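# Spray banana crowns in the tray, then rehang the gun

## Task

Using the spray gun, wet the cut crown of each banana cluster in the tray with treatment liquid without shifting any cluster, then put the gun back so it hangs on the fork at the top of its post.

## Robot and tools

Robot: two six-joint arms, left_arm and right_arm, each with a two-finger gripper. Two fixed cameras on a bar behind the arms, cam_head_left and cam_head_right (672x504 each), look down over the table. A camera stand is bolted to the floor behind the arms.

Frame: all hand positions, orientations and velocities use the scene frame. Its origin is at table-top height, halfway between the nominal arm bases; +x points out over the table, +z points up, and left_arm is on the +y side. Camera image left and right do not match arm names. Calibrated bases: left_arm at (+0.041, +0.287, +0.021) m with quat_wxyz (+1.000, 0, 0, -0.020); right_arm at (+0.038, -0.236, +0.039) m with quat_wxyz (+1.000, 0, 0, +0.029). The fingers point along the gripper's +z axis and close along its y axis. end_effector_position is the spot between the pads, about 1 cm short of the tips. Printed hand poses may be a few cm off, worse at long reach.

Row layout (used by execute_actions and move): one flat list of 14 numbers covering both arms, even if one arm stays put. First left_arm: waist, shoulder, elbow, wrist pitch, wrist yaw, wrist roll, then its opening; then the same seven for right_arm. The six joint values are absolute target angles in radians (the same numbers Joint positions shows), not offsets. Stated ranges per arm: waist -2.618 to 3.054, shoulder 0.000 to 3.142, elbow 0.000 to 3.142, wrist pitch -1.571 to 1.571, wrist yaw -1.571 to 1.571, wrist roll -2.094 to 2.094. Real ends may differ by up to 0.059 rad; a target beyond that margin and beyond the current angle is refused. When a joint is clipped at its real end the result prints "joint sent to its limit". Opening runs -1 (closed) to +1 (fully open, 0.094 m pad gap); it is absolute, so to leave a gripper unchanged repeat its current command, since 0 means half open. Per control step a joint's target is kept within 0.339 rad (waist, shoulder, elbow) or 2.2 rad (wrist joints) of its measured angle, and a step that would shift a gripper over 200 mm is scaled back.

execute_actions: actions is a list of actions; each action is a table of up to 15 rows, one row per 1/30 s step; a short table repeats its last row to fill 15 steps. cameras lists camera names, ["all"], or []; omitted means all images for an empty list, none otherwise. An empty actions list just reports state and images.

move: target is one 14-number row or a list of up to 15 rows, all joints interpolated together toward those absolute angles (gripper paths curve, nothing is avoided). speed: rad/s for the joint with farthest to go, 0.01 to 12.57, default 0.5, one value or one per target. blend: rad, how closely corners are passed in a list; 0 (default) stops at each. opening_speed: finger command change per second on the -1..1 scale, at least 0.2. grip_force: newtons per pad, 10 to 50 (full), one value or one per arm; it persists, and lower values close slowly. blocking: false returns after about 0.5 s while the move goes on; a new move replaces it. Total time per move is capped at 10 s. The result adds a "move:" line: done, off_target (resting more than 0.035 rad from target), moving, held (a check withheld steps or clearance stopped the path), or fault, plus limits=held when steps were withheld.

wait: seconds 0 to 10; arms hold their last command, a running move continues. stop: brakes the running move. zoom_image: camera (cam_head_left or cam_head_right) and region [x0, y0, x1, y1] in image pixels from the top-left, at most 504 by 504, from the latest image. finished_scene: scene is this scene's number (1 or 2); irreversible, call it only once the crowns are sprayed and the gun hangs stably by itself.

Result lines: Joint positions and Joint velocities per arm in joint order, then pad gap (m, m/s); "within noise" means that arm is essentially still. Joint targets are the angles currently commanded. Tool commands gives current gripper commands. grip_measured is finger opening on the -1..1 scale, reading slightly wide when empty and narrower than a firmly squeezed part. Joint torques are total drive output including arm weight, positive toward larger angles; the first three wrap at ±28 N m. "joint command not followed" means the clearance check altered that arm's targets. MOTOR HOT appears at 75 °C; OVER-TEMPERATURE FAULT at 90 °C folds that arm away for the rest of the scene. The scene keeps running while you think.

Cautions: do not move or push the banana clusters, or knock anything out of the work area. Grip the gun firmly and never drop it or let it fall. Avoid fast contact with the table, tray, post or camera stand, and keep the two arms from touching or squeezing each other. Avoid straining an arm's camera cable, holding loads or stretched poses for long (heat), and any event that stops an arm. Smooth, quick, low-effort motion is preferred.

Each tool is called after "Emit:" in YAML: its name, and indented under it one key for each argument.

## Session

Emit:
execute_actions:
  actions: []

Emit:
zoom_image:
  camera: "cam_head_left"
  region: [95, 35, 195, 155]

Emit:
zoom_image:
  camera: "cam_head_left"
  region: [80, 30, 260, 210]

Scene clock: 0.00 s.
left_arm: end_effector_position=(+0.4365, +0.2849, +0.1505) grip_measured=+1.000 end_effector_quat_wxyz=(+0.647, +0.010, +0.762, -0.011) | right_arm: end_effector_position=(+0.4447, -0.2204, +0.1565) grip_measured=+1.000 end_effector_quat_wxyz=(+0.619, +0.010, +0.785, -0.042)
Joint positions: left_arm=[0.051 1.543 0.3 1.08 0.042 0.003 0.094] | right_arm=[0.063 1.577 0.373 0.967 0.196 -0.009 0.094]
Joint velocities: within noise
Joint torques (N m): no reading
Motor temperatures (°C): left_arm=[27 29 30 36 26 26 27] | right_arm=[27 26 34 33 29 24 29]
Heat: left arm: 36 °C; right arm: 34 °C.
Joint targets: left_arm=[0.051 1.539 0.304 1.075 0.042 0.003] | right_arm=[0.063 1.576 0.374 0.953 0.197 -0.008]
Tool commands: left_gripper/opening=+1.0 right_gripper/opening=+1.0

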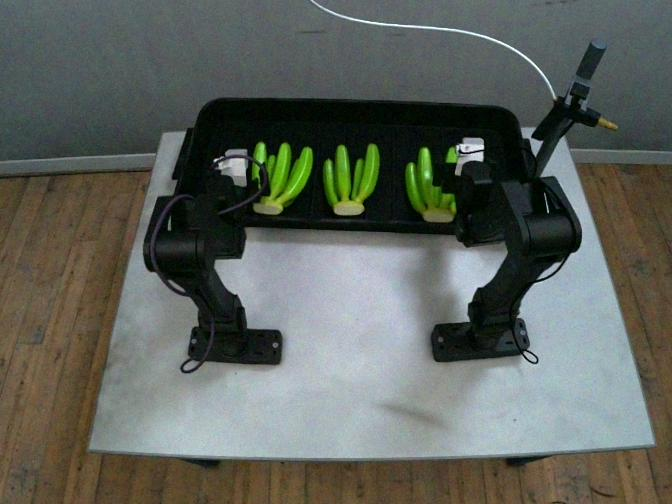

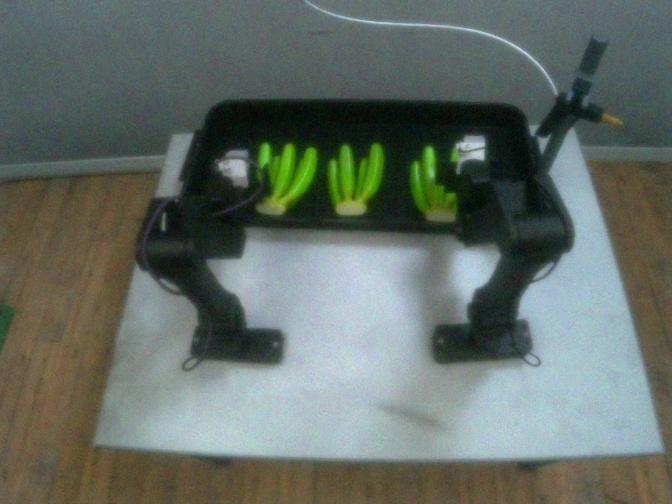

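Scaled by 4.200 from the camera's 672x504 image, which has a finer 960x720 frame.

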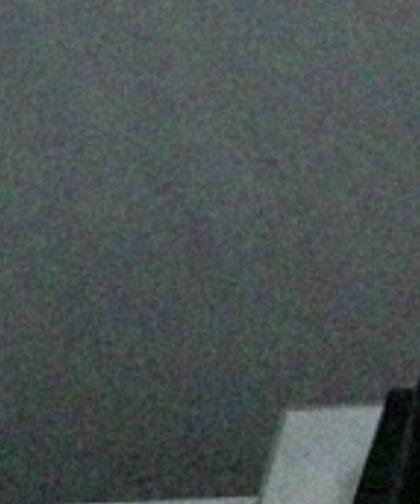

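Scaled by 2.800 from the camera's 672x504 image, which has a finer 960x720 frame.

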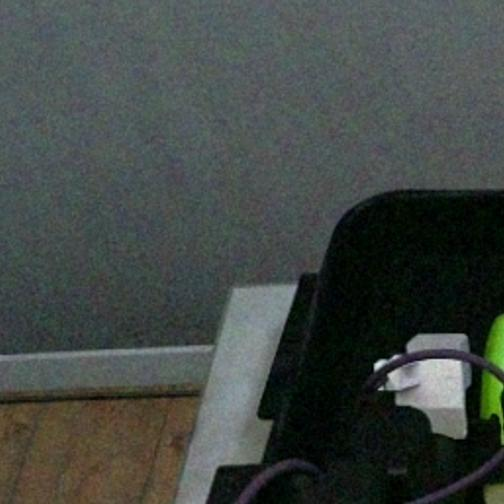

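Emit:
zoom_image:
  camera: "cam_head_left"
  region: [520, 30, 640, 180]

Emit:
zoom_image:
  camera: "cam_head_right"
  region: [520, 30, 640, 180]

Scaled by 3.360 from the camera's 672x504 image, which has a finer 960x720 frame.

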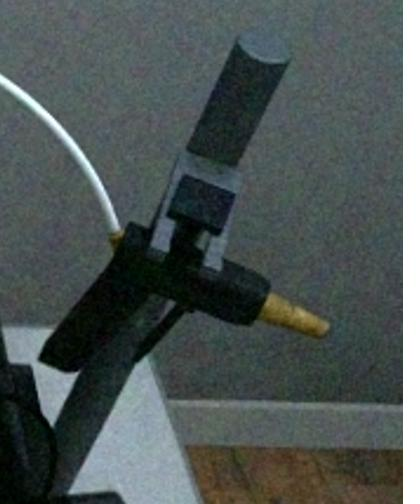

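Scaled by 3.360 from the camera's 672x504 image, which has a finer 960x720 frame.

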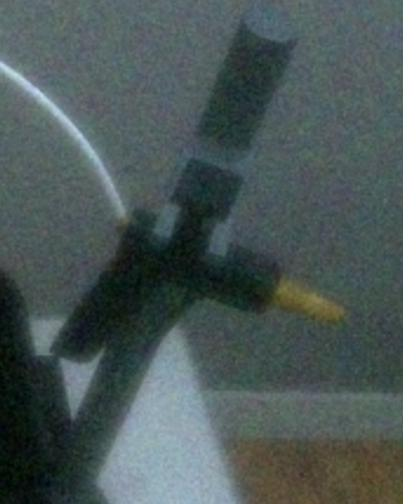

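Emit:
move:
  target:
    - [0.5,1.0,0.6,0.5,0.042,0.003,1,0.0,1.0,0.5,0.5,0.2,0.1,1]
    - [0.9,0.5,0.55,0.0,0.042,0.003,1,-0.293,0.897,0.384,0.56,0.295,0.22,1]
  speed: 0.8
  blend: [0.15,0]
  cameras: ["all"]

Emit:
zoom_image:
  camera: "cam_head_left"
  region: [510, 40, 650, 200]

Scene clock: 49.40 s.
left_arm: end_effector_position=(+0.2305, +0.4940, +0.3561) grip_measured=+1.000 end_effector_quat_wxyz=(+0.668, -0.269, +0.631, +0.288) | right_arm: end_effector_position=(+0.3625, -0.3617, +0.3139) grip_measured=+1.000 end_effector_quat_wxyz=(+0.718, +0.248, +0.642, -0.104)
Joint positions: left_arm=[0.892 0.507 0.561 0.005 0.042 0.002 0.094] | right_arm=[-0.286 0.911 0.406 0.561 0.284 0.21 0.094]
Joint torques (N m): left_arm=[0.79 0.53 7.24 1.68 0 0.01] | right_arm=[-0.61 -3.36 5.79 1.61 0.07 0.12]
Motor temperatures (°C): left_arm=[27 30 30 41 26 26 26] | right_arm=[27 27 37 40 29 24 29]
Heat: left arm: 41 °C; right arm: 40 °C.
Joint targets: left_arm=[0.900 0.500 0.550 0.000 0.042 0.003] | right_arm=[-0.293 0.897 0.384 0.560 0.295 0.220]
move: done

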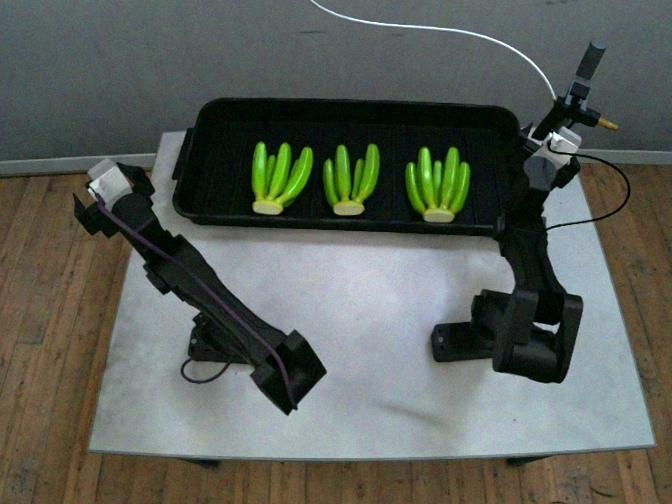

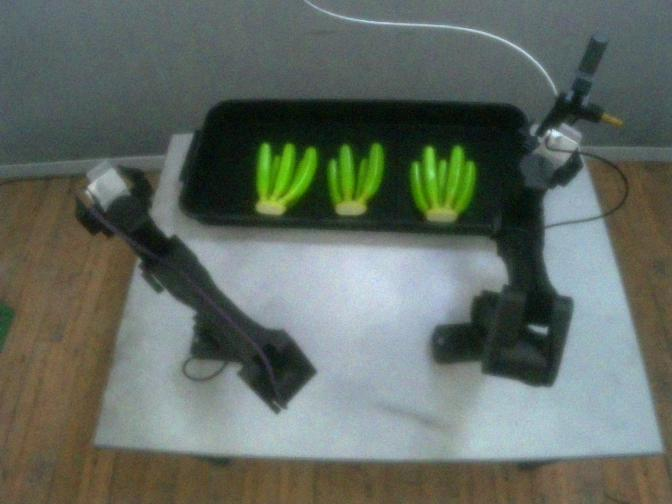

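Scaled by 3.150 from the camera's 672x504 image, which has a finer 960x720 frame.

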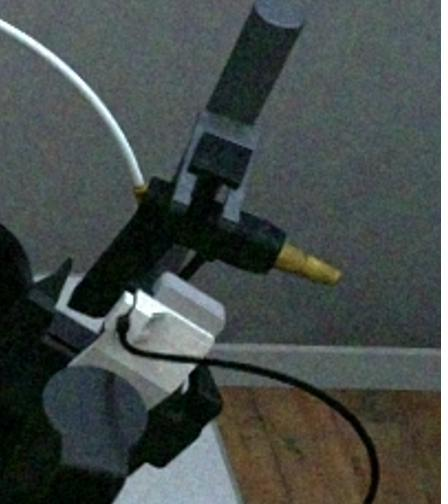

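Emit:
move:
  target: [0.9,0.5,0.55,0.0,0.042,0.003,1,-0.376,1.255,0.545,0.75,0.210,0.22,1]
  speed: 0.4
  cameras: ["all"]

Emit:
zoom_image:
  camera: "cam_head_left"
  region: [510, 40, 650, 200]

Emit:
zoom_image:
  camera: "cam_head_right"
  region: [510, 40, 650, 200]

Scene clock: 61.50 s.
left_arm: end_effector_position=(+0.2305, +0.4940, +0.3560) grip_measured=+1.000 end_effector_quat_wxyz=(+0.668, -0.269, +0.631, +0.288) | right_arm: end_effector_position=(+0.4120, -0.3950, +0.2956) grip_measured=+1.000 end_effector_quat_wxyz=(+0.706, +0.254, +0.651, -0.110)
Joint positions: left_arm=[0.892 0.507 0.561 0.004 0.042 0.002 0.094] | right_arm=[-0.368 1.246 0.518 0.751 0.216 0.212 0.094]
Joint torques (N m): left_arm=[0.72 0.51 7.31 1.65 -0.03 0.05] | right_arm=[-0.81 -3.75 9.36 1.63 -0.09 0.16]
Heat: left arm: 41 °C; right arm: 41 °C.
Joint targets: left_arm=[0.900 0.500 0.550 0.000 0.042 0.003] | right_arm=[-0.376 1.255 0.545 0.750 0.210 0.220]
move: done

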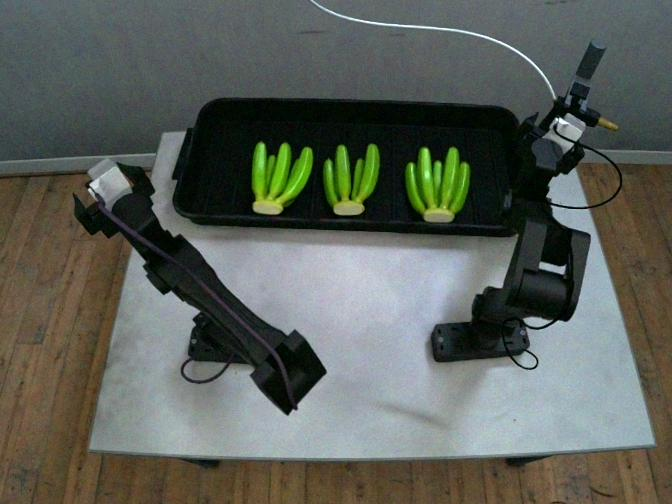

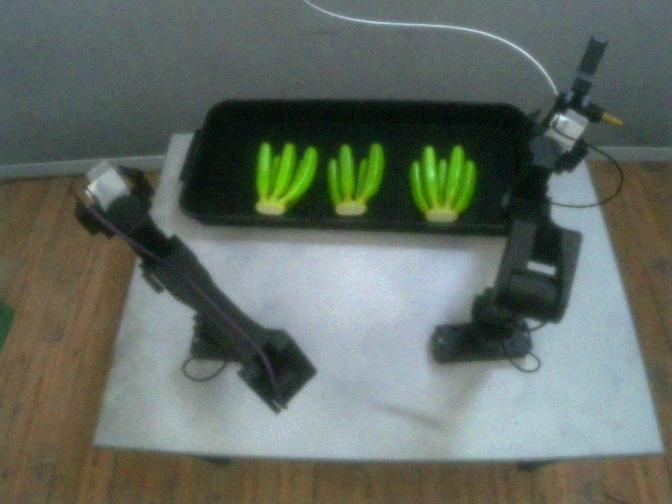

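Scaled by 3.150 from the camera's 672x504 image, which has a finer 960x720 frame.

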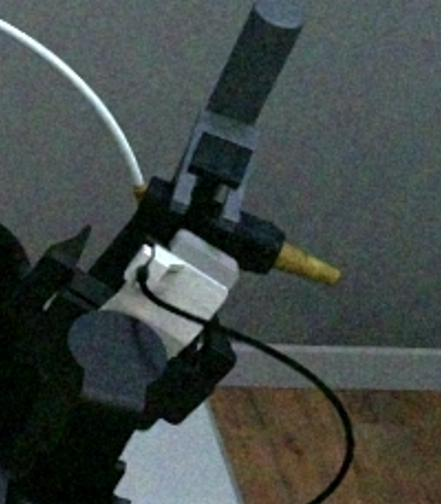

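Scaled by 3.150 from the camera's 672x504 image, which has a finer 960x720 frame.

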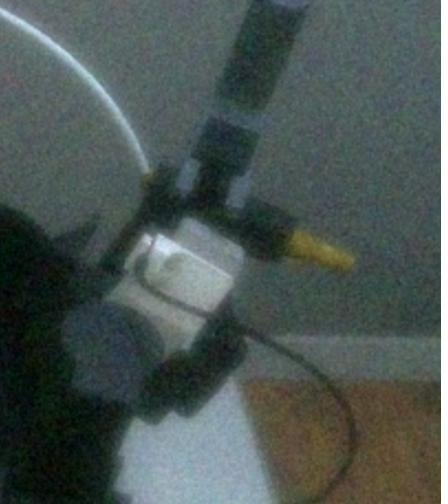

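Emit:
move:
  target:
    - [0.9,0.5,0.55,0.0,0.042,0.003,1,-0.390,1.338,0.58,0.765,0.200,0.22,1]
    - [0.9,0.5,0.55,0.0,0.042,0.003,1,-0.390,1.338,0.58,0.765,0.200,0.22,-0.1]
  speed: 0.3
  opening_speed: 0.5
  grip_force: 25
  cameras: ["all"]

Emit:
zoom_image:
  camera: "cam_head_left"
  region: [510, 40, 650, 200]

Scene clock: 76.37 s.
left_arm: end_effector_position=(+0.2305, +0.4940, +0.3560) grip_measured=+1.000 end_effector_quat_wxyz=(+0.668, -0.269, +0.631, +0.288) | right_arm: end_effector_position=(+0.4257, -0.4019, +0.2850) grip_measured=-0.093 end_effector_quat_wxyz=(+0.697, +0.254, +0.661, -0.109)
Joint positions: left_arm=[0.892 0.507 0.561 0.004 0.042 0.002 0.094] | right_arm=[-0.382 1.327 0.553 0.771 0.197 0.212 0.043]
Joint torques (N m): left_arm=[0.72 0.57 7.35 1.65 -0.01 0.05] | right_arm=[-0.76 -4.05 9.13 1.57 -0.03 0.09]
Heat: left arm: 41 °C; right arm: 41 °C.
Joint targets: left_arm=[0.900 0.500 0.550 0.000 0.042 0.003] | right_arm=[-0.390 1.338 0.580 0.765 0.200 0.220]
grip_force (N): 25, 25
move: done

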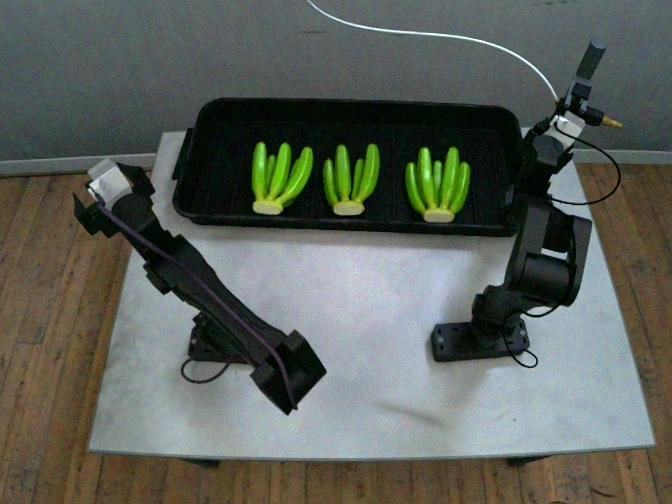

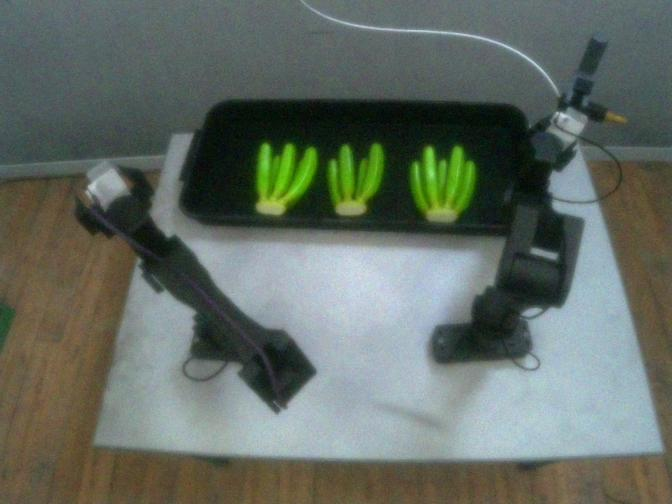

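Scaled by 3.150 from the camera's 672x504 image, which has a finer 960x720 frame.

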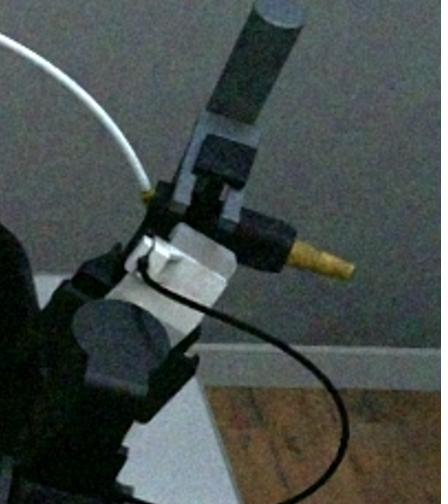

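Emit:
move:
  target: [0.9,0.5,0.55,0.0,0.042,0.003,1,-0.390,1.338,0.58,0.765,0.200,0.22,-0.25]
  opening_speed: 0.4
  grip_force: 25
  cameras: ["all"]

Emit:
zoom_image:
  camera: "cam_head_left"
  region: [510, 40, 650, 200]

Scene clock: 92.37 s.
left_arm: end_effector_position=(+0.2305, +0.4940, +0.3560) grip_measured=+1.000 end_effector_quat_wxyz=(+0.668, -0.269, +0.631, +0.288) | right_arm: end_effector_position=(+0.4261, -0.4012, +0.2854) grip_measured=-0.242 end_effector_quat_wxyz=(+0.698, +0.252, +0.661, -0.107)
Joint positions: left_arm=[0.892 0.507 0.561 0.004 0.042 0.002 0.094] | right_arm=[-0.382 1.327 0.553 0.772 0.193 0.212 0.036]
Joint torques (N m): left_arm=[0.75 0.58 7.36 1.65 -0.01 0.04] | right_arm=[-0.72 -4.38 9.35 1.62 0.05 0.09]
Motor temperatures (°C): left_arm=[27 29 32 41 26 26 26] | right_arm=[27 27 42 40 29 24 29]
Heat: left arm: 41 °C; right arm: 42 °C.
Joint targets: left_arm=[0.900 0.500 0.550 0.000 0.042 0.003] | right_arm=[-0.390 1.338 0.580 0.765 0.200 0.220]
grip_force (N): 25, 25
move: done

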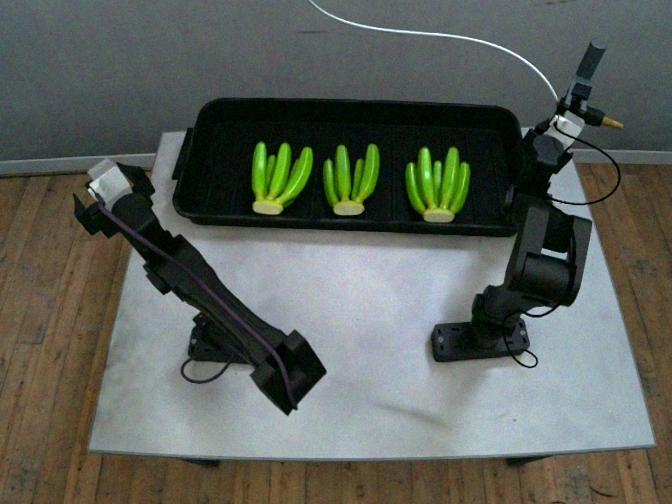

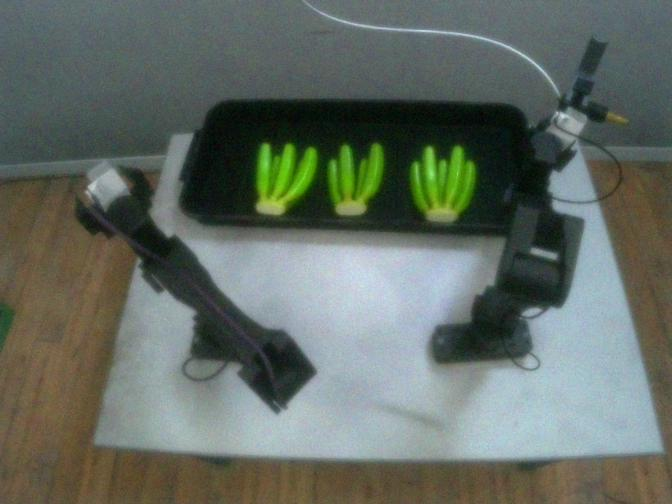

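Scaled by 3.150 from the camera's 672x504 image, which has a finer 960x720 frame.

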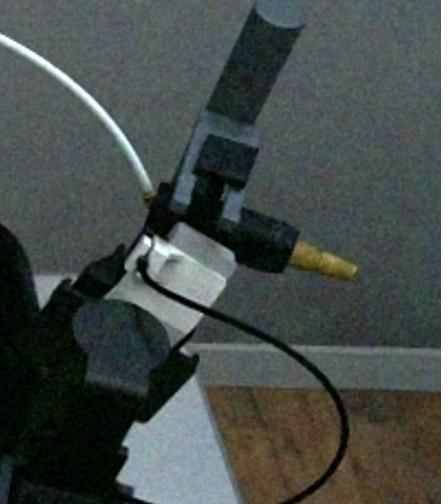

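Emit:
move:
  target:
    - [0.9,0.5,0.55,0.0,0.042,0.003,1,-0.390,1.338,0.58,0.765,0.200,0.22,0.9]
    - [0.9,0.5,0.55,0.0,0.042,0.003,1,-0.396,1.385,0.65,0.79,0.20,0.22,0.9]
    - [0.9,0.5,0.55,0.0,0.042,0.003,1,-0.396,1.385,0.65,0.79,0.20,0.22,-0.1]
  speed: 0.3
  opening_speed: 0.6
  grip_force: 25
  cameras: ["all"]

Emit:
zoom_image:
  camera: "cam_head_left"
  region: [510, 40, 650, 200]

Scene clock: 109.93 s.
left_arm: end_effector_position=(+0.2305, +0.4940, +0.3560) grip_measured=+1.000 end_effector_quat_wxyz=(+0.668, -0.269, +0.631, +0.288) | right_arm: end_effector_position=(+0.4388, -0.4083, +0.3065) grip_measured=+0.060 end_effector_quat_wxyz=(+0.716, +0.253, +0.642, -0.107)
Joint positions: left_arm=[0.892 0.507 0.561 0.004 0.042 0.002 0.094] | right_arm=[-0.387 1.371 0.625 0.794 0.194 0.218 0.05]
Joint torques (N m): left_arm=[0.73 0.55 7.2 1.64 -0.01 0.04] | right_arm=[-0.84 -4.59 9.1 1.62 0.01 0.07]
Heat: left arm: 41 °C; right arm: 42 °C.
Joint targets: left_arm=[0.900 0.500 0.550 0.000 0.042 0.003] | right_arm=[-0.396 1.385 0.650 0.790 0.200 0.220]
grip_force (N): 25, 25
move: done

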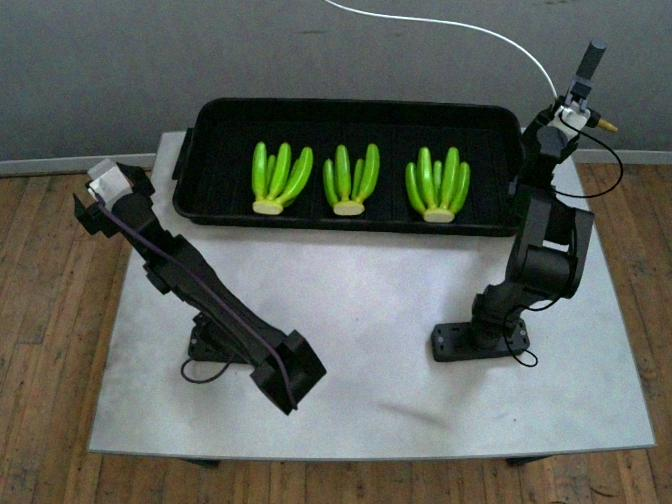

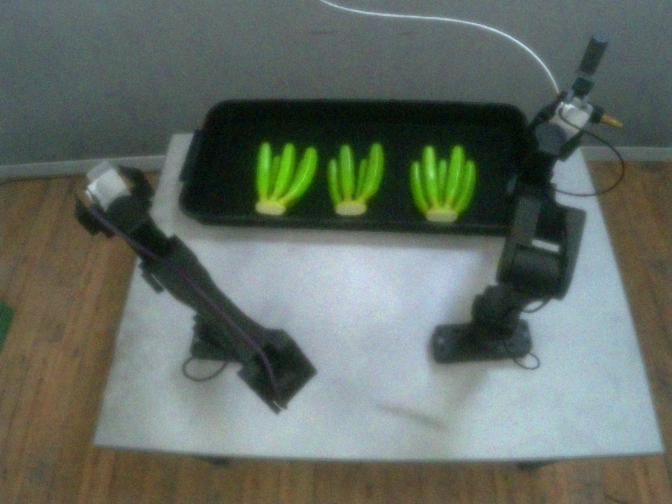

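Scaled by 3.150 from the camera's 672x504 image, which has a finer 960x720 frame.

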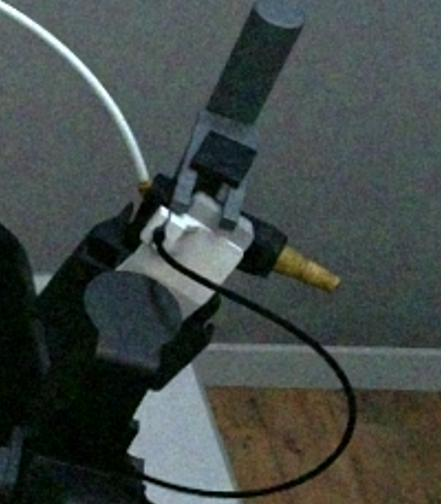

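Emit:
move:
  target:
    - [0.9,0.5,0.55,0.0,0.042,0.003,1,-0.390,1.375,0.675,0.77,0.20,0.22,-0.1]
    - [0.9,0.5,0.55,0.0,0.042,0.003,1,-0.37,1.27,0.61,0.82,0.21,0.22,-0.1]
  speed: 0.2
  cameras: ["cam_head_left"]

Emit:
zoom_image:
  camera: "cam_head_left"
  region: [490, 40, 650, 220]

Scene clock: 148.20 s.
left_arm: end_effector_position=(+0.2305, +0.4940, +0.3560) grip_measured=+1.000 end_effector_quat_wxyz=(+0.668, -0.269, +0.631, +0.288) | right_arm: end_effector_position=(+0.4334, -0.4026, +0.3083) grip_measured=+0.037 end_effector_quat_wxyz=(+0.712, +0.254, +0.647, -0.101)
Joint positions: left_arm=[0.892 0.507 0.561 0.004 0.042 0.002 0.094] | right_arm=[-0.378 1.326 0.616 0.745 0.195 0.226 0.049]
Joint torques (N m): left_arm=[0.8 0.61 7.21 1.65 0 0.03] | right_arm=[0.76 -10.69 6.48 2.35 0.13 -0.06]
Heat: left arm: 41 °C; right arm: 42 °C.
Joint targets: left_arm=[0.900 0.500 0.550 0.000 0.042 0.003] | right_arm=[-0.370 1.270 0.610 0.820 0.210 0.220]
grip_force (N): 25, 25
move: off_target (right_arm); right_arm: the wrist pitch is farthest, 0.075 rad from its target
Images, in order (width x height): cam_head_left 672x504.

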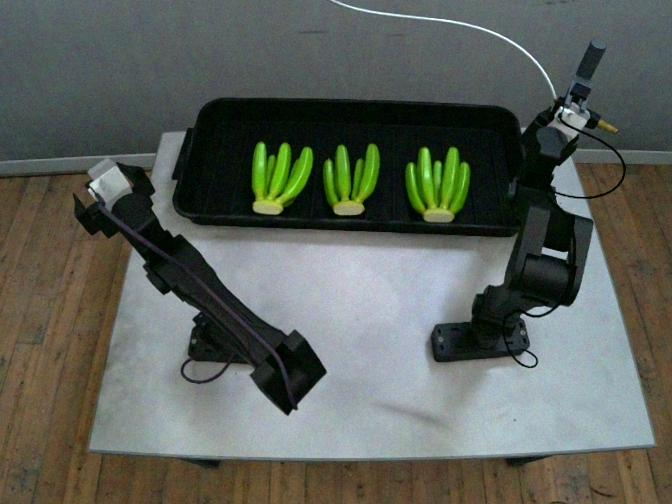

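Scaled by 2.800 from the camera's 672x504 image, which has a finer 960x720 frame.

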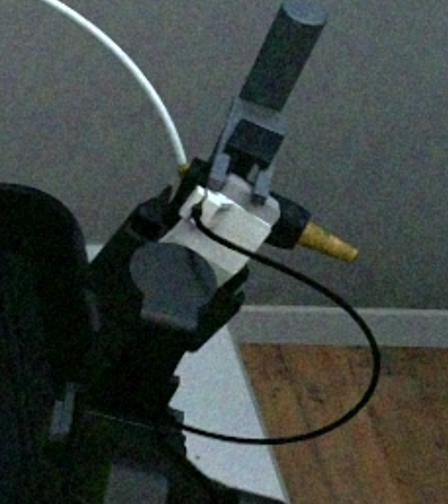

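Emit:
move:
  target:
    - [0.9,0.5,0.55,0.0,0.042,0.003,1,-0.376,1.335,0.62,0.79,0.20,0.22,0.3]
    - [0.9,0.5,0.55,0.0,0.042,0.003,1,-0.396,1.385,0.65,0.79,0.20,0.22,0.3]
    - [0.9,0.5,0.55,0.0,0.042,0.003,1,-0.396,1.385,0.65,0.79,0.20,0.22,-0.1]
  speed: 0.2
  cameras: []

Emit:
move:
  target: [0.9,0.5,0.55,0.0,0.042,0.003,1,-0.396,1.385,0.71,0.775,0.20,0.22,-0.1]
  speed: 0.2
  cameras: ["cam_head_left"]

Emit:
zoom_image:
  camera: "cam_head_left"
  region: [490, 40, 650, 220]

Scene clock: 161.53 s.
left_arm: end_effector_position=(+0.2305, +0.4940, +0.3560) grip_measured=+1.000 end_effector_quat_wxyz=(+0.668, -0.269, +0.631, +0.288) | right_arm: end_effector_position=(+0.4387, -0.4085, +0.3054) grip_measured=+0.083 end_effector_quat_wxyz=(+0.715, +0.256, +0.642, -0.104)
Joint positions: left_arm=[0.892 0.507 0.561 0.004 0.042 0.002 0.094] | right_arm=[-0.387 1.372 0.624 0.793 0.195 0.226 0.051]
Joint torques (N m): left_arm=[0.81 0.55 7.21 1.66 -0.01 0.04] | right_arm=[-0.66 -4.49 9.13 1.64 0.01 -0.04]
Motor temperatures (°C): left_arm=[27 28 32 41 26 26 26] | right_arm=[27 31 41 45 29 24 29]
Heat: left arm: 41 °C; right arm: 45 °C.
Joint targets: left_arm=[0.900 0.500 0.550 0.000 0.042 0.003] | right_arm=[-0.396 1.385 0.650 0.790 0.200 0.220]
grip_force (N): 25, 25
move: done
No camera images: "cameras" was empty.

Scene clock: 162.23 s.
left_arm: end_effector_position=(+0.2305, +0.4940, +0.3560) grip_measured=+1.000 end_effector_quat_wxyz=(+0.668, -0.269, +0.631, +0.288) | right_arm: end_effector_position=(+0.4406, -0.4092, +0.3059) grip_measured=+0.067 end_effector_quat_wxyz=(+0.713, +0.257, +0.644, -0.104)
Joint positions: left_arm=[0.892 0.507 0.561 0.004 0.042 0.002 0.094] | right_arm=[-0.387 1.376 0.635 0.782 0.195 0.226 0.05]
Joint torques (N m): left_arm=[0.75 0.62 7.2 1.65 -0.01 0.03] | right_arm=[-0.8 -4.88 13.16 1.58 -0.01 -0.04]
Heat: left arm: 41 °C; right arm: 45 °C.
Joint targets: left_arm=[0.900 0.500 0.550 0.000 0.042 0.003] | right_arm=[-0.396 1.385 0.710 0.775 0.200 0.220]
grip_force (N): 25, 25
move: off_target (right_arm); right_arm: the elbow is farthest, 0.075 rad from its target
Images, in order (width x height): cam_head_left 672x504.

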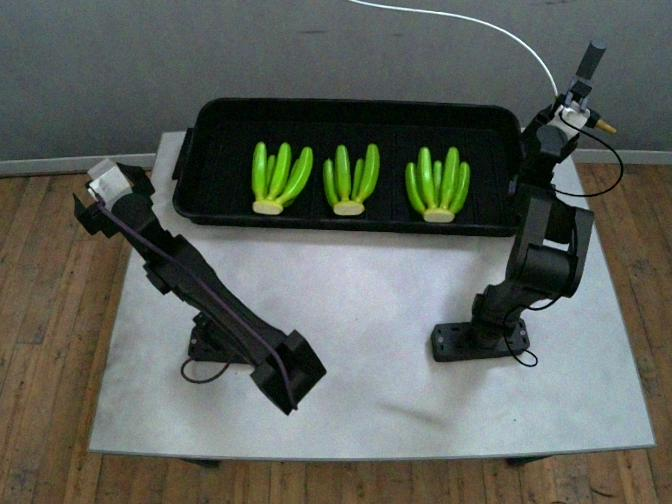

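Scaled by 2.800 from the camera's 672x504 image, which has a finer 960x720 frame.

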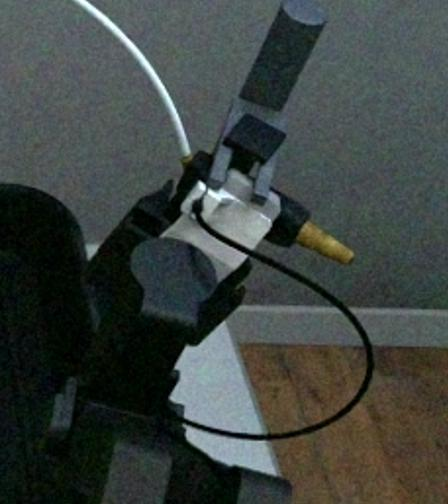

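Emit:
move:
  target:
    - [0.9,0.5,0.55,0.0,0.042,0.003,1,-0.396,1.385,0.63,0.79,0.20,0.22,-0.1]
    - [0.9,0.5,0.55,0.0,0.042,0.003,1,-0.396,1.385,0.63,0.79,0.20,0.22,0.5]
    - [0.9,0.5,0.55,0.0,0.042,0.003,1,-0.396,1.385,0.61,0.81,0.20,0.22,0.5]
    - [0.9,0.5,0.55,0.0,0.042,0.003,1,-0.396,1.385,0.61,0.81,0.20,0.22,-0.1]
  speed: 0.2
  cameras: []

Scene clock: 174.90 s.
left_arm: end_effector_position=(+0.2305, +0.4940, +0.3560) grip_measured=+1.000 end_effector_quat_wxyz=(+0.668, -0.269, +0.631, +0.288) | right_arm: end_effector_position=(+0.4397, -0.4088, +0.3068) grip_measured=+0.086 end_effector_quat_wxyz=(+0.717, +0.256, +0.640, -0.104)
Joint positions: left_arm=[0.892 0.507 0.561 0.004 0.042 0.002 0.094] | right_arm=[-0.387 1.376 0.628 0.799 0.195 0.226 0.051]
Joint torques (N m): left_arm=[0.75 0.58 7.19 1.65 -0.02 0.05] | right_arm=[-0.88 -4.86 5.63 1.75 0.02 -0.06]
Heat: left arm: 41 °C; right arm: 45 °C.
Joint targets: left_arm=[0.900 0.500 0.550 0.000 0.042 0.003] | right_arm=[-0.396 1.385 0.610 0.810 0.200 0.220]
grip_force (N): 25, 25
move: done
No camera images: "cameras" was empty.

Emit:
move:
  target:
    - [0.9,0.5,0.55,0.0,0.042,0.003,1,-0.396,1.385,0.61,0.81,0.20,0.22,0.6]
    - [0.9,0.5,0.55,0.0,0.042,0.003,1,-0.396,1.385,0.585,0.81,0.20,0.22,0.6]
  speed: 0.2
  cameras: ["cam_head_left"]

Emit:
zoom_image:
  camera: "cam_head_left"
  region: [490, 40, 650, 220]

Scene clock: 183.07 s.
left_arm: end_effector_position=(+0.2305, +0.4940, +0.3560) grip_measured=+1.000 end_effector_quat_wxyz=(+0.668, -0.269, +0.631, +0.288) | right_arm: end_effector_position=(+0.4372, -0.4079, +0.2997) grip_measured=+0.598 end_effector_quat_wxyz=(+0.714, +0.256, +0.643, -0.104)
Joint positions: left_arm=[0.892 0.507 0.561 0.004 0.042 0.002 0.094] | right_arm=[-0.387 1.376 0.606 0.812 0.195 0.226 0.075]
Joint torques (N m): left_arm=[0.8 0.53 7.24 1.64 -0.04 0.07] | right_arm=[-0.81 -4.81 5.39 1.62 0.01 -0.05]
Heat: left arm: 41 °C; right arm: 45 °C.
Joint targets: left_arm=[0.900 0.500 0.550 0.000 0.042 0.003] | right_arm=[-0.396 1.385 0.585 0.810 0.200 0.220]
grip_force (N): 25, 25
move: done
Images, in order (width x height): cam_head_left 672x504.

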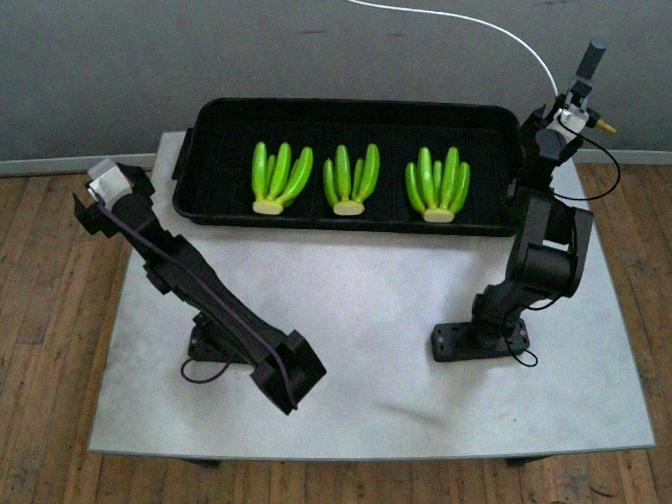

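Scaled by 2.800 from the camera's 672x504 image, which has a finer 960x720 frame.

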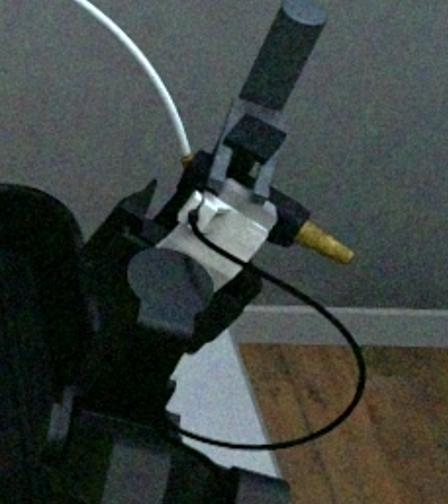

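Emit:
move:
  target:
    - [0.9,0.5,0.55,0.0,0.042,0.003,1,-0.398,1.395,0.578,0.826,0.20,0.22,0.6]
    - [0.9,0.5,0.55,0.0,0.042,0.003,1,-0.398,1.395,0.578,0.826,0.20,0.22,-0.1]
    - [0.9,0.5,0.55,0.0,0.042,0.003,1,-0.396,1.39,0.66,0.79,0.20,0.22,-0.1]
  speed: 0.2
  cameras: ["cam_head_left"]

Emit:
zoom_image:
  camera: "cam_head_left"
  region: [490, 40, 650, 220]

Scene clock: 197.00 s.
left_arm: end_effector_position=(+0.2305, +0.4940, +0.3560) grip_measured=+1.000 end_effector_quat_wxyz=(+0.668, -0.269, +0.631, +0.288) | right_arm: end_effector_position=(+0.4407, -0.4076, +0.2988) grip_measured=-0.024 end_effector_quat_wxyz=(+0.709, +0.252, +0.651, -0.104)
Joint positions: left_arm=[0.892 0.507 0.561 0.004 0.042 0.002 0.094] | right_arm=[-0.387 1.382 0.622 0.787 0.186 0.218 0.046]
Joint torques (N m): left_arm=[0.8 0.58 7.3 1.64 0 0.04] | right_arm=[-0.88 -4.98 9.99 1.71 0.11 0.04]
Heat: left arm: 41 °C; right arm: 45 °C.
Joint targets: left_arm=[0.900 0.500 0.550 0.000 0.042 0.003] | right_arm=[-0.396 1.390 0.660 0.790 0.200 0.220]
grip_force (N): 25, 25
move: off_target (right_arm); right_arm: the elbow is farthest, 0.038 rad from its target
Images, in order (width x height): cam_head_left 672x504.

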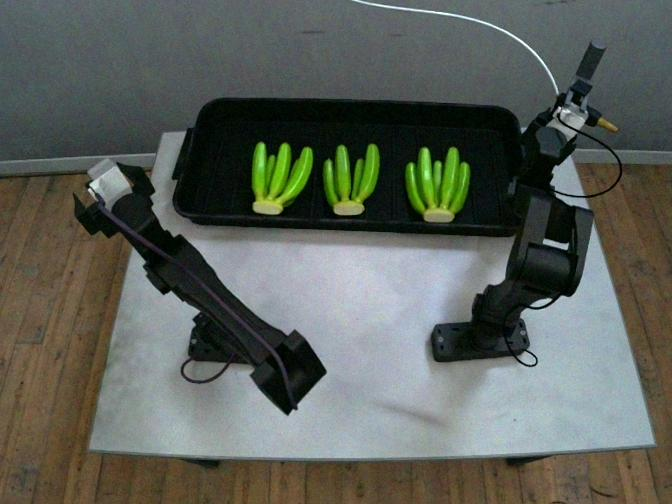

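Scaled by 2.800 from the camera's 672x504 image, which has a finer 960x720 frame.

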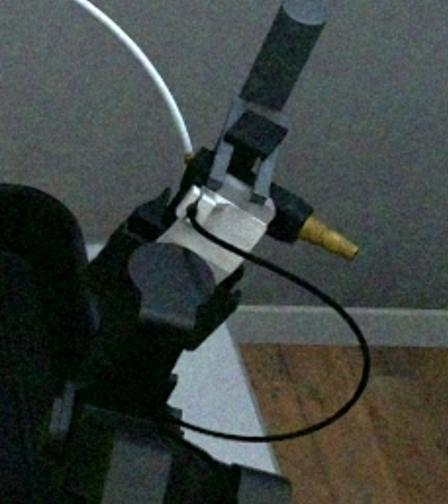

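Emit:
move:
  target: [0.9,0.5,0.55,0.0,0.042,0.003,1,-0.396,1.39,0.69,0.79,0.20,0.22,-0.1]
  speed: 0.2
  grip_force: 40
  cameras: ["cam_head_left"]

Emit:
zoom_image:
  camera: "cam_head_left"
  region: [490, 40, 650, 220]

Scene clock: 203.17 s.
left_arm: end_effector_position=(+0.2305, +0.4940, +0.3560) grip_measured=+1.000 end_effector_quat_wxyz=(+0.668, -0.269, +0.631, +0.288) | right_arm: end_effector_position=(+0.4412, -0.4104, +0.2990) grip_measured=-0.098 end_effector_quat_wxyz=(+0.703, +0.252, +0.655, -0.116)
Joint positions: left_arm=[0.892 0.507 0.561 0.004 0.042 0.002 0.094] | right_arm=[-0.387 1.382 0.637 0.76 0.201 0.201 0.042]
Joint torques (N m): left_arm=[0.73 0.58 7.28 1.64 0 0.05] | right_arm=[-0.95 -5.27 11.38 1.86 -0.01 0.26]
Heat: left arm: 41 °C; right arm: 45 °C.
Joint targets: left_arm=[0.900 0.500 0.550 0.000 0.042 0.003] | right_arm=[-0.396 1.390 0.690 0.790 0.200 0.220]
grip_force (N): 40, 40
move: off_target (right_arm); right_arm: the elbow is farthest, 0.053 rad from its target
Images, in order (width x height): cam_head_left 672x504.

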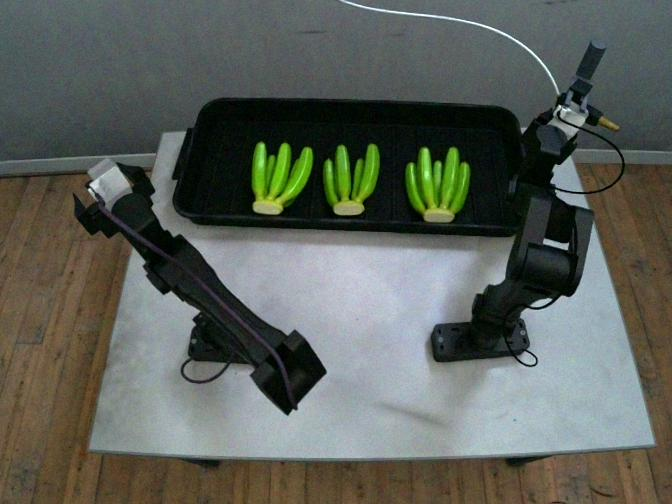

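Scaled by 2.800 from the camera's 672x504 image, which has a finer 960x720 frame.

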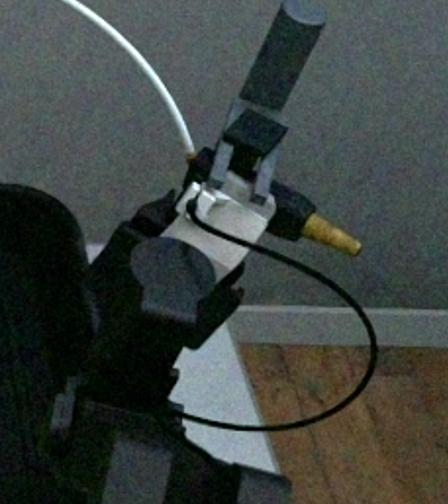

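Emit:
move:
  target: [0.9,0.5,0.55,0.0,0.042,0.003,1,-0.396,1.385,0.71,0.81,0.20,0.23,-0.1]
  speed: 0.2
  cameras: ["cam_head_left"]

Emit:
zoom_image:
  camera: "cam_head_left"
  region: [490, 40, 650, 220]

Scene clock: 212.77 s.
left_arm: end_effector_position=(+0.2305, +0.4940, +0.3560) grip_measured=+1.000 end_effector_quat_wxyz=(+0.668, -0.269, +0.631, +0.288) | right_arm: end_effector_position=(+0.4415, -0.4112, +0.2995) grip_measured=-0.098 end_effector_quat_wxyz=(+0.701, +0.253, +0.656, -0.117)
Joint positions: left_arm=[0.892 0.507 0.561 0.004 0.042 0.002 0.094] | right_arm=[-0.387 1.382 0.643 0.751 0.204 0.2 0.042]
Joint torques (N m): left_arm=[0.72 0.59 7.15 1.66 -0.02 0.03] | right_arm=[-0.9 -5.63 12.71 2.21 -0.07 0.34]
Heat: left arm: 41 °C; right arm: 48 °C.
Joint targets: left_arm=[0.900 0.500 0.550 0.000 0.042 0.003] | right_arm=[-0.396 1.385 0.710 0.810 0.200 0.230]
grip_force (N): 40, 40
move: off_target (right_arm); right_arm: the elbow is farthest, 0.067 rad from its target
Images, in order (width x height): cam_head_left 672x504.

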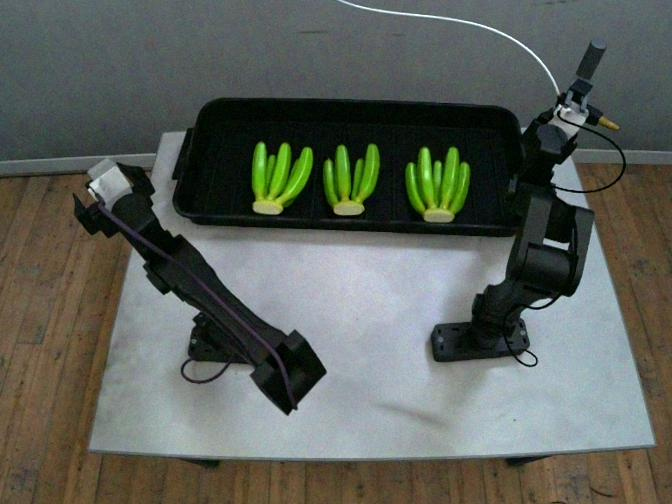

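Scaled by 2.800 from the camera's 672x504 image, which has a finer 960x720 frame.

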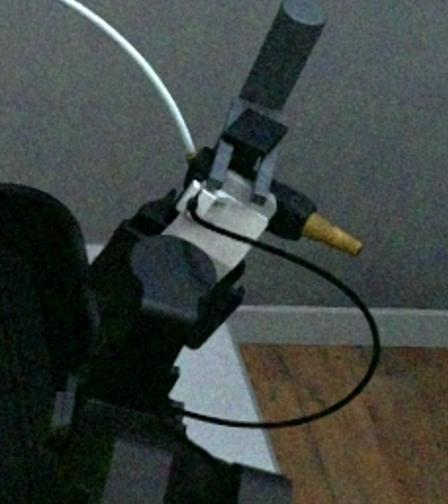

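Emit:
move:
  target:
    - [0.9,0.5,0.55,0.0,0.042,0.003,1,-0.396,1.39,0.61,0.80,0.20,0.22,-0.1]
    - [0.9,0.5,0.55,0.0,0.042,0.003,1,-0.396,1.39,0.61,0.80,0.20,0.22,0.7]
    - [0.9,0.5,0.55,0.0,0.042,0.003,1,-0.398,1.41,0.56,0.875,0.20,0.22,0.7]
  speed: 0.2
  grip_force: 25
  cameras: ["cam_head_left"]

Emit:
zoom_image:
  camera: "cam_head_left"
  region: [490, 40, 650, 220]

Scene clock: 232.60 s.
left_arm: end_effector_position=(+0.2305, +0.4940, +0.3560) grip_measured=+1.000 end_effector_quat_wxyz=(+0.668, -0.269, +0.631, +0.288) | right_arm: end_effector_position=(+0.4355, -0.4089, +0.2949) grip_measured=+0.698 end_effector_quat_wxyz=(+0.719, +0.253, +0.638, -0.111)
Joint positions: left_arm=[0.892 0.507 0.561 0.004 0.042 0.002 0.094] | right_arm=[-0.388 1.397 0.579 0.877 0.2 0.212 0.08]
Joint torques (N m): left_arm=[0.73 0.57 7.24 1.63 -0.01 0.03] | right_arm=[-0.84 -4.6 5.35 1.58 -0.03 0.11]
Motor temperatures (°C): left_arm=[27 28 31 41 26 26 26] | right_arm=[27 29 49 48 29 24 29]
Heat: left arm: 41 °C; right arm: 49 °C.
Joint targets: left_arm=[0.900 0.500 0.550 0.000 0.042 0.003] | right_arm=[-0.398 1.410 0.560 0.875 0.200 0.220]
grip_force (N): 25, 25
move: done
Images, in order (width x height): cam_head_left 672x504.

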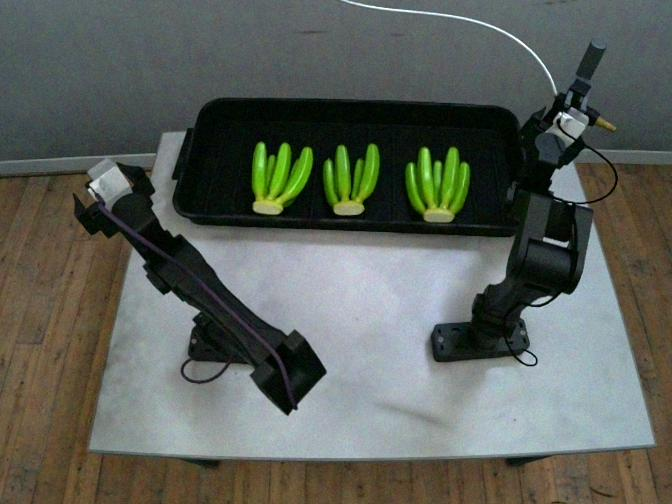

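Scaled by 2.800 from the camera's 672x504 image, which has a finer 960x720 frame.

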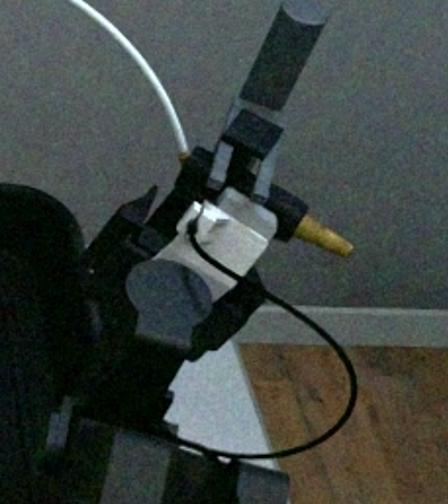

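Emit:
move:
  target:
    - [0.9,0.5,0.55,0.0,0.042,0.003,1,-0.400,1.438,0.58,0.875,0.20,0.22,0.7]
    - [0.9,0.5,0.55,0.0,0.042,0.003,1,-0.400,1.438,0.58,0.875,0.20,0.22,-0.1]
    - [0.9,0.5,0.55,0.0,0.042,0.003,1,-0.399,1.43,0.65,0.87,0.20,0.22,-0.1]
  speed: 0.2
  cameras: ["cam_head_left"]

Emit:
zoom_image:
  camera: "cam_head_left"
  region: [490, 40, 650, 220]

Scene clock: 244.00 s.
left_arm: end_effector_position=(+0.2305, +0.4940, +0.3560) grip_measured=+1.000 end_effector_quat_wxyz=(+0.668, -0.269, +0.631, +0.288) | right_arm: end_effector_position=(+0.4414, -0.4117, +0.2876) grip_measured=-0.092 end_effector_quat_wxyz=(+0.709, +0.255, +0.648, -0.111)
Joint positions: left_arm=[0.892 0.507 0.561 0.004 0.042 0.002 0.094] | right_arm=[-0.392 1.424 0.6 0.855 0.196 0.212 0.043]
Joint torques (N m): left_arm=[0.84 0.59 7.25 1.65 0.02 0.03] | right_arm=[-0.7 -5.67 10.95 1.85 0.02 0.08]
Motor temperatures (°C): left_arm=[27 28 31 41 26 26 26] | right_arm=[27 28 44 47 29 24 29]
Heat: left arm: 41 °C; right arm: 47 °C.
Joint targets: left_arm=[0.900 0.500 0.550 0.000 0.042 0.003] | right_arm=[-0.399 1.430 0.650 0.870 0.200 0.220]
grip_force (N): 25, 25
move: off_target (right_arm); right_arm: the elbow is farthest, 0.050 rad from its target
Images, in order (width x height): cam_head_left 672x504.

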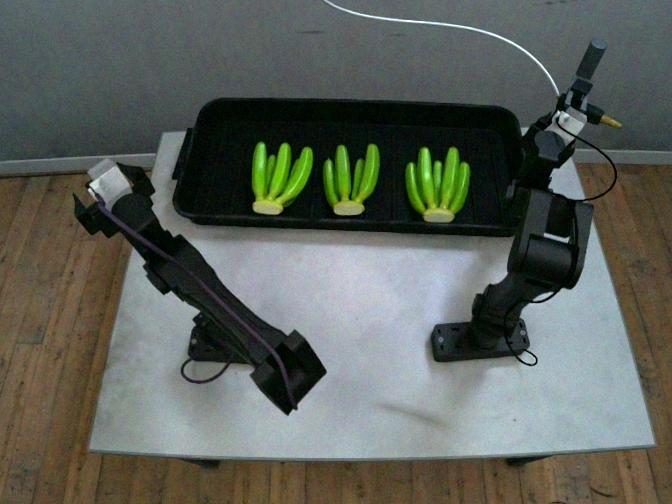

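Scaled by 2.800 from the camera's 672x504 image, which has a finer 960x720 frame.

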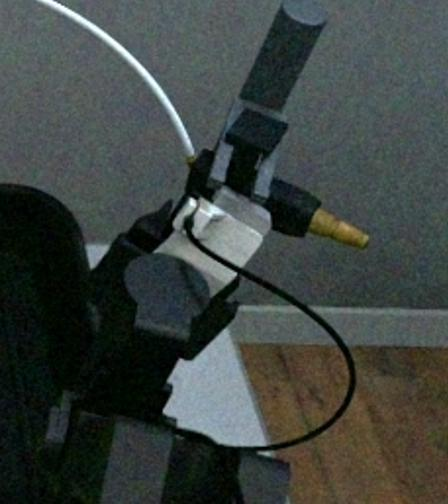

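Emit:
move:
  target: [0.9,0.5,0.55,0.0,0.042,0.003,1,-0.398,1.42,0.70,0.87,0.20,0.22,-0.15]
  speed: 0.2
  grip_force: 40
  cameras: ["cam_head_left"]

Emit:
zoom_image:
  camera: "cam_head_left"
  region: [490, 40, 650, 220]

Scene clock: 249.67 s.
left_arm: end_effector_position=(+0.2305, +0.4940, +0.3560) grip_measured=+1.000 end_effector_quat_wxyz=(+0.668, -0.269, +0.631, +0.288) | right_arm: end_effector_position=(+0.4450, -0.4157, +0.2935) grip_measured=-0.142 end_effector_quat_wxyz=(+0.705, +0.258, +0.650, -0.119)
Joint positions: left_arm=[0.892 0.507 0.561 0.004 0.042 0.002 0.094] | right_arm=[-0.392 1.424 0.638 0.808 0.21 0.206 0.04]
Joint torques (N m): left_arm=[0.8 0.59 7.25 1.64 -0.01 0.06] | right_arm=[-0.55 -6.46 11.93 2.22 -0.17 0.14]
Heat: left arm: 41 °C; right arm: 47 °C.
Joint targets: left_arm=[0.900 0.500 0.550 0.000 0.042 0.003] | right_arm=[-0.398 1.420 0.700 0.870 0.200 0.220]
grip_force (N): 40, 40
move: off_target (right_arm); right_arm: the elbow is farthest, 0.062 rad from its target
Images, in order (width x height): cam_head_left 672x504.

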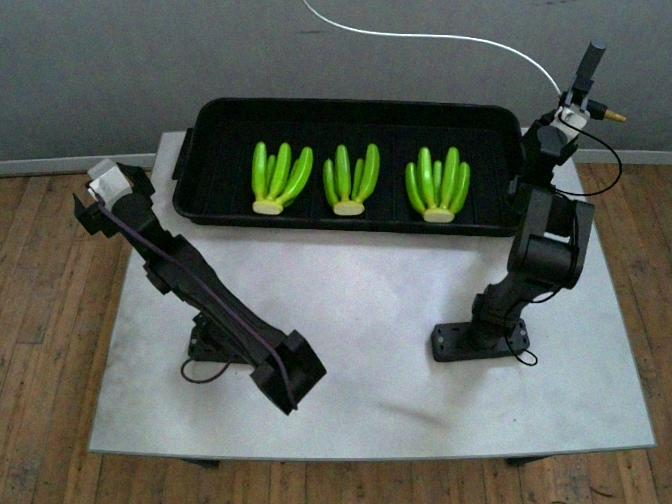

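Scaled by 2.800 from the camera's 672x504 image, which has a finer 960x720 frame.

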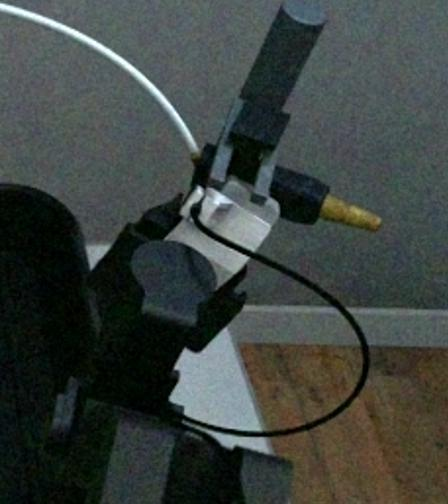

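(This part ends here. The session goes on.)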